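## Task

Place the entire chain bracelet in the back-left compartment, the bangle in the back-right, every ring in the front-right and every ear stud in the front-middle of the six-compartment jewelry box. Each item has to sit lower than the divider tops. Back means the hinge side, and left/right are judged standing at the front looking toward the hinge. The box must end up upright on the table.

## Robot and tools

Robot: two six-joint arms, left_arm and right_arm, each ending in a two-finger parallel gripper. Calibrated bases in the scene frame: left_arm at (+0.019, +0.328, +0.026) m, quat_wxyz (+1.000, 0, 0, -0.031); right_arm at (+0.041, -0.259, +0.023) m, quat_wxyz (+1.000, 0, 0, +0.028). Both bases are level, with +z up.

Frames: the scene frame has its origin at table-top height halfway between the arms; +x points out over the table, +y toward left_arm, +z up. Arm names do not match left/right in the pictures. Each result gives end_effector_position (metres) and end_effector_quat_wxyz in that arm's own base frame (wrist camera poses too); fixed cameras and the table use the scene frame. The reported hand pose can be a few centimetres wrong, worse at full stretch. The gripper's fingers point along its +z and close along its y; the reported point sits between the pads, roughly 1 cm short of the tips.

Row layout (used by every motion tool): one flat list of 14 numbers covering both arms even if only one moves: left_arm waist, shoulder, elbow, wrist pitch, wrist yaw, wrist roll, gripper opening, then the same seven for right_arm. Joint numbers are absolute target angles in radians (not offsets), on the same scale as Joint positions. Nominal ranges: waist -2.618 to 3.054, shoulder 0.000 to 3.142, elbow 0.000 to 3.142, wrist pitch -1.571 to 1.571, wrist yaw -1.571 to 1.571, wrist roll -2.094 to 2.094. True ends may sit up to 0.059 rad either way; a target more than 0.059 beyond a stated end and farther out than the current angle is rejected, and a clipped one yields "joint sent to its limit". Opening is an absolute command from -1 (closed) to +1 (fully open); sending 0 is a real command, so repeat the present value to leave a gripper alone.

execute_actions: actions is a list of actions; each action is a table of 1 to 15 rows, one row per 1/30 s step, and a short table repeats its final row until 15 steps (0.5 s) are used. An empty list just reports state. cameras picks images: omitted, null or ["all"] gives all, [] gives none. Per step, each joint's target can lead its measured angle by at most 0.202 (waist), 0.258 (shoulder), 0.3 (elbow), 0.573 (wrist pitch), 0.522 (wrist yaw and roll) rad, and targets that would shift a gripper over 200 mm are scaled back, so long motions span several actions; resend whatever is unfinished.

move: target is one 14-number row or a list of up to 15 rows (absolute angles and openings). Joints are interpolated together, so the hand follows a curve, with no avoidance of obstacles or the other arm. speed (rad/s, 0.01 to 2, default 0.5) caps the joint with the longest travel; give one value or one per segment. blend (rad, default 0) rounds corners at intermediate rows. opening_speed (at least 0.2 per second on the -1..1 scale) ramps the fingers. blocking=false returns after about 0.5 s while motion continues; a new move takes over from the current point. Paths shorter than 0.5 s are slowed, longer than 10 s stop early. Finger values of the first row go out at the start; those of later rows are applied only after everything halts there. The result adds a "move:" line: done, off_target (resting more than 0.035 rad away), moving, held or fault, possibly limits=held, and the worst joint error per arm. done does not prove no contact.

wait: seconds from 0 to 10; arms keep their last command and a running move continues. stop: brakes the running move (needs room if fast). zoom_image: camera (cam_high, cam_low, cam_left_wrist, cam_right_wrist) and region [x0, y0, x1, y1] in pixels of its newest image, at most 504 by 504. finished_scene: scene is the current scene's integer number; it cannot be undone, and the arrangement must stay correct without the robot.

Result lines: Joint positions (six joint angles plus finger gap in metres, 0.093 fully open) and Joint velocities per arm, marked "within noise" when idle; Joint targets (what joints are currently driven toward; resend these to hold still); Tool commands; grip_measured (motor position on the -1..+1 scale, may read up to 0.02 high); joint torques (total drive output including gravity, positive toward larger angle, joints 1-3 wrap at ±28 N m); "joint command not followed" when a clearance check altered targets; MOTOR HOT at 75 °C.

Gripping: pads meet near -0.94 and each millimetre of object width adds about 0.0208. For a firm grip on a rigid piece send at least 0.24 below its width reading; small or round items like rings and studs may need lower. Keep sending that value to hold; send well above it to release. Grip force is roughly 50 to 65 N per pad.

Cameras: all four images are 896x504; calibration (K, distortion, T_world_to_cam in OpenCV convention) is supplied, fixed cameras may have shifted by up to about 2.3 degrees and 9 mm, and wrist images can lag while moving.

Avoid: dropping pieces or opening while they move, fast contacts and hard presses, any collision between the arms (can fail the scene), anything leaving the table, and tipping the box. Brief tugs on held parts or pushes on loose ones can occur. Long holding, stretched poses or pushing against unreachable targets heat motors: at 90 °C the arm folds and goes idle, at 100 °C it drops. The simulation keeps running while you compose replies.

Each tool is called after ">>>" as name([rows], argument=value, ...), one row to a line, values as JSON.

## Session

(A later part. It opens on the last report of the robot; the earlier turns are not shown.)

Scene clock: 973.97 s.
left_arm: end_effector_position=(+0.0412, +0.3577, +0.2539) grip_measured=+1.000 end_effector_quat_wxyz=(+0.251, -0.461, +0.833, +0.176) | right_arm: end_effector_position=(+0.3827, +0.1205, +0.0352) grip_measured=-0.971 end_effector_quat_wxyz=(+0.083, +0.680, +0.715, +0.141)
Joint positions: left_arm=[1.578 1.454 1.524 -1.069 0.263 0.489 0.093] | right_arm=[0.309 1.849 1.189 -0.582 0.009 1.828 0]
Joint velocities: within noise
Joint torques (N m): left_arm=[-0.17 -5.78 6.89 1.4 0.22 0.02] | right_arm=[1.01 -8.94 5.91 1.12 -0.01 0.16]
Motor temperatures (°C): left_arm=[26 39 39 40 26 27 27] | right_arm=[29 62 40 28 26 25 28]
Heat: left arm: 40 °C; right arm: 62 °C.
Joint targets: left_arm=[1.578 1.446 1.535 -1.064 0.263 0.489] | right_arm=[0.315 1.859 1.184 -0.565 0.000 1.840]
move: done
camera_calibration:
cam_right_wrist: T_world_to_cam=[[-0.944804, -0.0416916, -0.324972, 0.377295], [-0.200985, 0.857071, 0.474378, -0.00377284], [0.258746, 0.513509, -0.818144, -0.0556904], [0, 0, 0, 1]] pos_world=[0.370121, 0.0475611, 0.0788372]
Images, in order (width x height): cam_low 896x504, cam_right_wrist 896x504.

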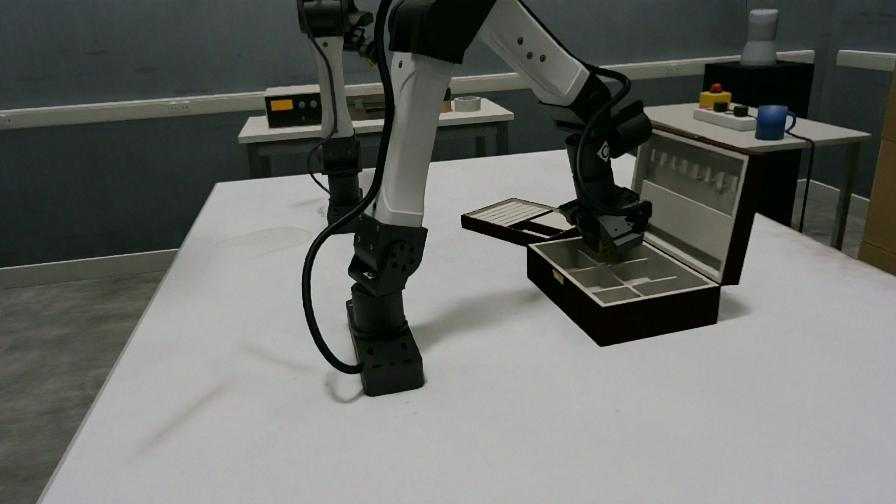

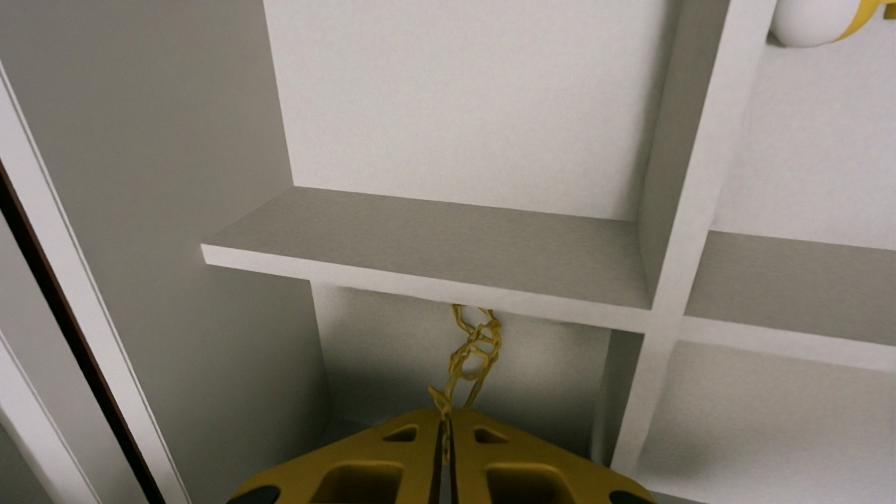

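>>> move([
  [1.578,1.446,1.535,-1.064,0.263,0.489,1,0.318,1.873,1.155,-0.525,0.0,1.84,-1],
  [1.578,1.446,1.535,-1.064,0.263,0.489,1,0.318,1.873,1.155,-0.525,0.0,1.84,-0.65],
], speed=0.3, opening_speed=0.4, cameras=["cam_right_wrist","cam_low"])

Scene clock: 984.53 s.
left_arm: end_effector_position=(+0.0412, +0.3577, +0.2539) grip_measured=+1.000 end_effector_quat_wxyz=(+0.251, -0.461, +0.833, +0.176) | right_arm: end_effector_position=(+0.3855, +0.1227, +0.0276) grip_measured=-0.652 end_effector_quat_wxyz=(+0.088, +0.677, +0.715, +0.150)
Joint positions: left_arm=[1.578 1.454 1.524 -1.069 0.263 0.489 0.093] | right_arm=[0.312 1.859 1.163 -0.524 0.009 1.828 0.014]
Joint velocities: within noise
Joint torques (N m): left_arm=[-0.18 -5.78 6.89 1.4 0.23 0.02] | right_arm=[0.98 -8.65 5.67 0.98 0 0.16]
Motor temperatures (°C): left_arm=[26 39 39 40 26 27 27] | right_arm=[29 59 40 29 26 25 28]
Heat: left arm: 40 °C; right arm: 59 °C.
Joint targets: left_arm=[1.578 1.446 1.535 -1.064 0.263 0.489] | right_arm=[0.318 1.873 1.155 -0.525 0.000 1.840]
move: done
camera_calibration:
cam_right_wrist: T_world_to_cam=[[-0.938118, -0.0424604, -0.343703, 0.375639], [-0.212914, 0.853449, 0.475702, 0.0034987], [0.273135, 0.519443, -0.809676, -0.0702365], [0, 0, 0, 1]] pos_world=[0.372322, 0.0494477, 0.0705751]
Images, in order (width x height): cam_low 896x504, cam_right_wrist 896x504.

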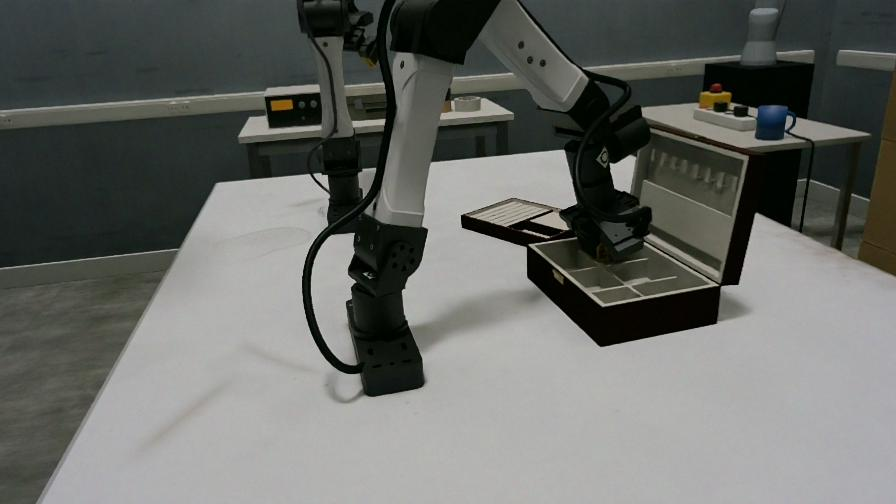

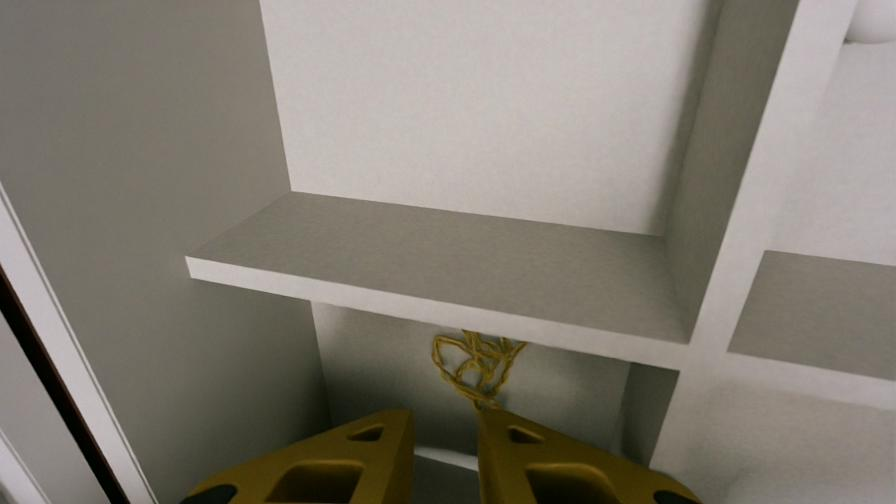

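>>> move(target=[1.578,1.446,1.535,-1.064,0.263,0.489,1,0.315,1.78,1.42,-0.9,0.0,1.84,-0.65], speed=0.4, cameras=["cam_right_wrist","cam_low"])

Scene clock: 990.50 s.
left_arm: end_effector_position=(+0.0412, +0.3577, +0.2539) grip_measured=+1.000 end_effector_quat_wxyz=(+0.251, -0.461, +0.833, +0.176) | right_arm: end_effector_position=(+0.3796, +0.1210, +0.0969) grip_measured=-0.652 end_effector_quat_wxyz=(+0.072, +0.681, +0.718, +0.123)
Joint positions: left_arm=[1.578 1.454 1.524 -1.069 0.263 0.489 0.093] | right_arm=[0.312 1.804 1.402 -0.882 0.008 1.828 0.014]
Joint velocities: within noise
Joint torques (N m): left_arm=[-0.2 -5.78 6.89 1.4 0.23 0.03] | right_arm=[0.73 -12.16 8.54 0.68 0 0.16]
Motor temperatures (°C): left_arm=[26 39 39 40 26 27 27] | right_arm=[29 58 41 29 26 25 28]
Heat: left arm: 40 °C; right arm: 58 °C.
Joint targets: left_arm=[1.578 1.446 1.535 -1.064 0.263 0.489] | right_arm=[0.315 1.780 1.420 -0.900 0.000 1.840]
move: done
camera_calibration:
cam_right_wrist: T_world_to_cam=[[-0.957274, -0.048241, -0.285132, 0.396156], [-0.183956, 0.86236, 0.471694, -0.040908], [0.223131, 0.503992, -0.834389, 0.0116656], [0, 0, 0, 1]] pos_world=[0.369101, 0.048509, 0.141986]
Images, in order (width x height): cam_low 896x504, cam_right_wrist 896x504.

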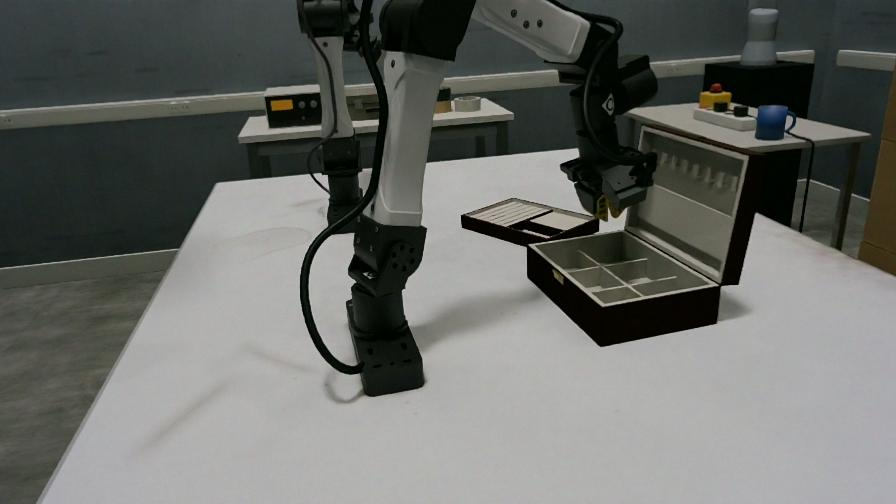

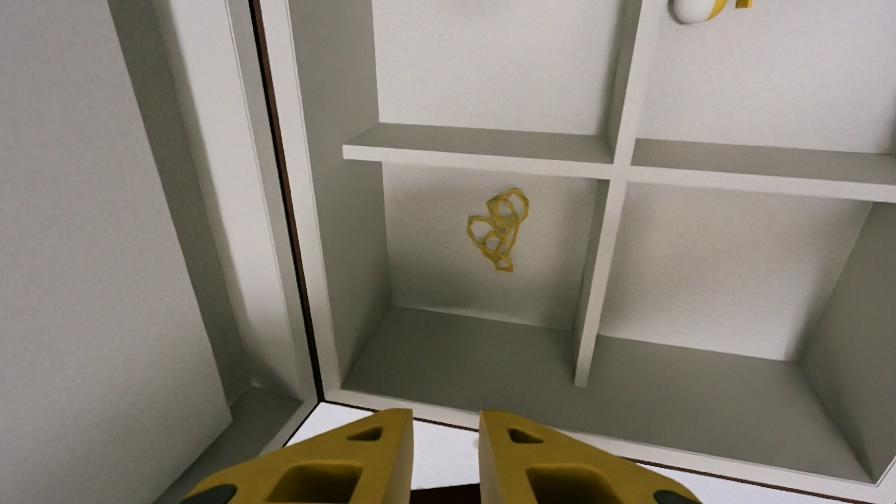

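>>> move(target=[1.578,1.446,1.535,-1.064,0.263,0.489,1,0.8,1.3,1.4,-1.0,0.0,1.0,-0.65], speed=0.9, cameras=["cam_high"])

>>> zoom_image(camera="cam_high", region=[470, 210, 630, 300])

>>> zoom_image(camera="cam_high", region=[280, 180, 780, 460])

Scene clock: 1000.00 s.
left_arm: end_effector_position=(+0.0412, +0.3577, +0.2539) grip_measured=+1.000 end_effector_quat_wxyz=(+0.251, -0.461, +0.833, +0.176) | right_arm: end_effector_position=(+0.2399, +0.2441, +0.2637) grip_measured=-0.652 end_effector_quat_wxyz=(+0.209, +0.103, +0.936, +0.263)
Joint positions: left_arm=[1.578 1.454 1.524 -1.069 0.263 0.489 0.093] | right_arm=[0.796 1.306 1.402 -0.982 0.004 1.013 0.014]
Joint velocities: within noise
Joint torques (N m): left_arm=[-0.17 -5.79 6.9 1.4 0.23 0.02] | right_arm=[0.81 -5.74 7.13 1.46 0.02 -0.12]
Motor temperatures (°C): left_arm=[26 39 39 41 26 27 27] | right_arm=[29 58 41 29 26 25 28]
Heat: left arm: 41 °C; right arm: 58 °C.
Joint targets: left_arm=[1.578 1.446 1.535 -1.064 0.263 0.489] | right_arm=[0.800 1.300 1.400 -1.000 0.000 1.000]
move: done
Images, in order (width x height): cam_high 896x504.

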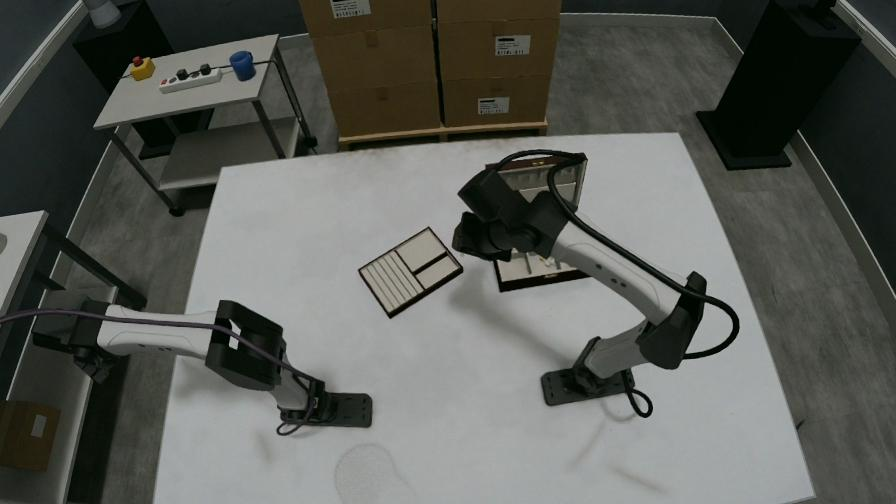

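Scaled by 3.150 from the camera's 896x504 image, which has a finer 1280x720 frame.

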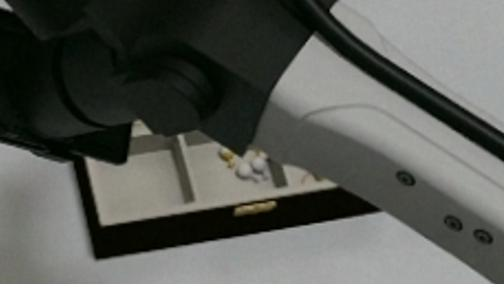

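Scaled by 1.008 from the camera's 896x504 image, which has a finer 1280x720 frame.

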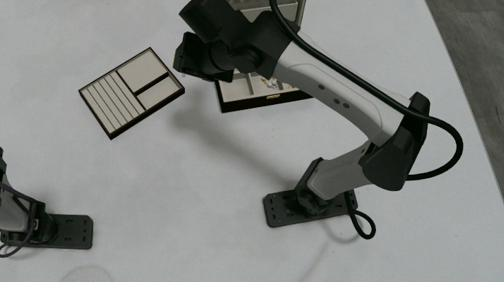

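>>> finished_scene(scene=1)

The scene is finished: the task was done.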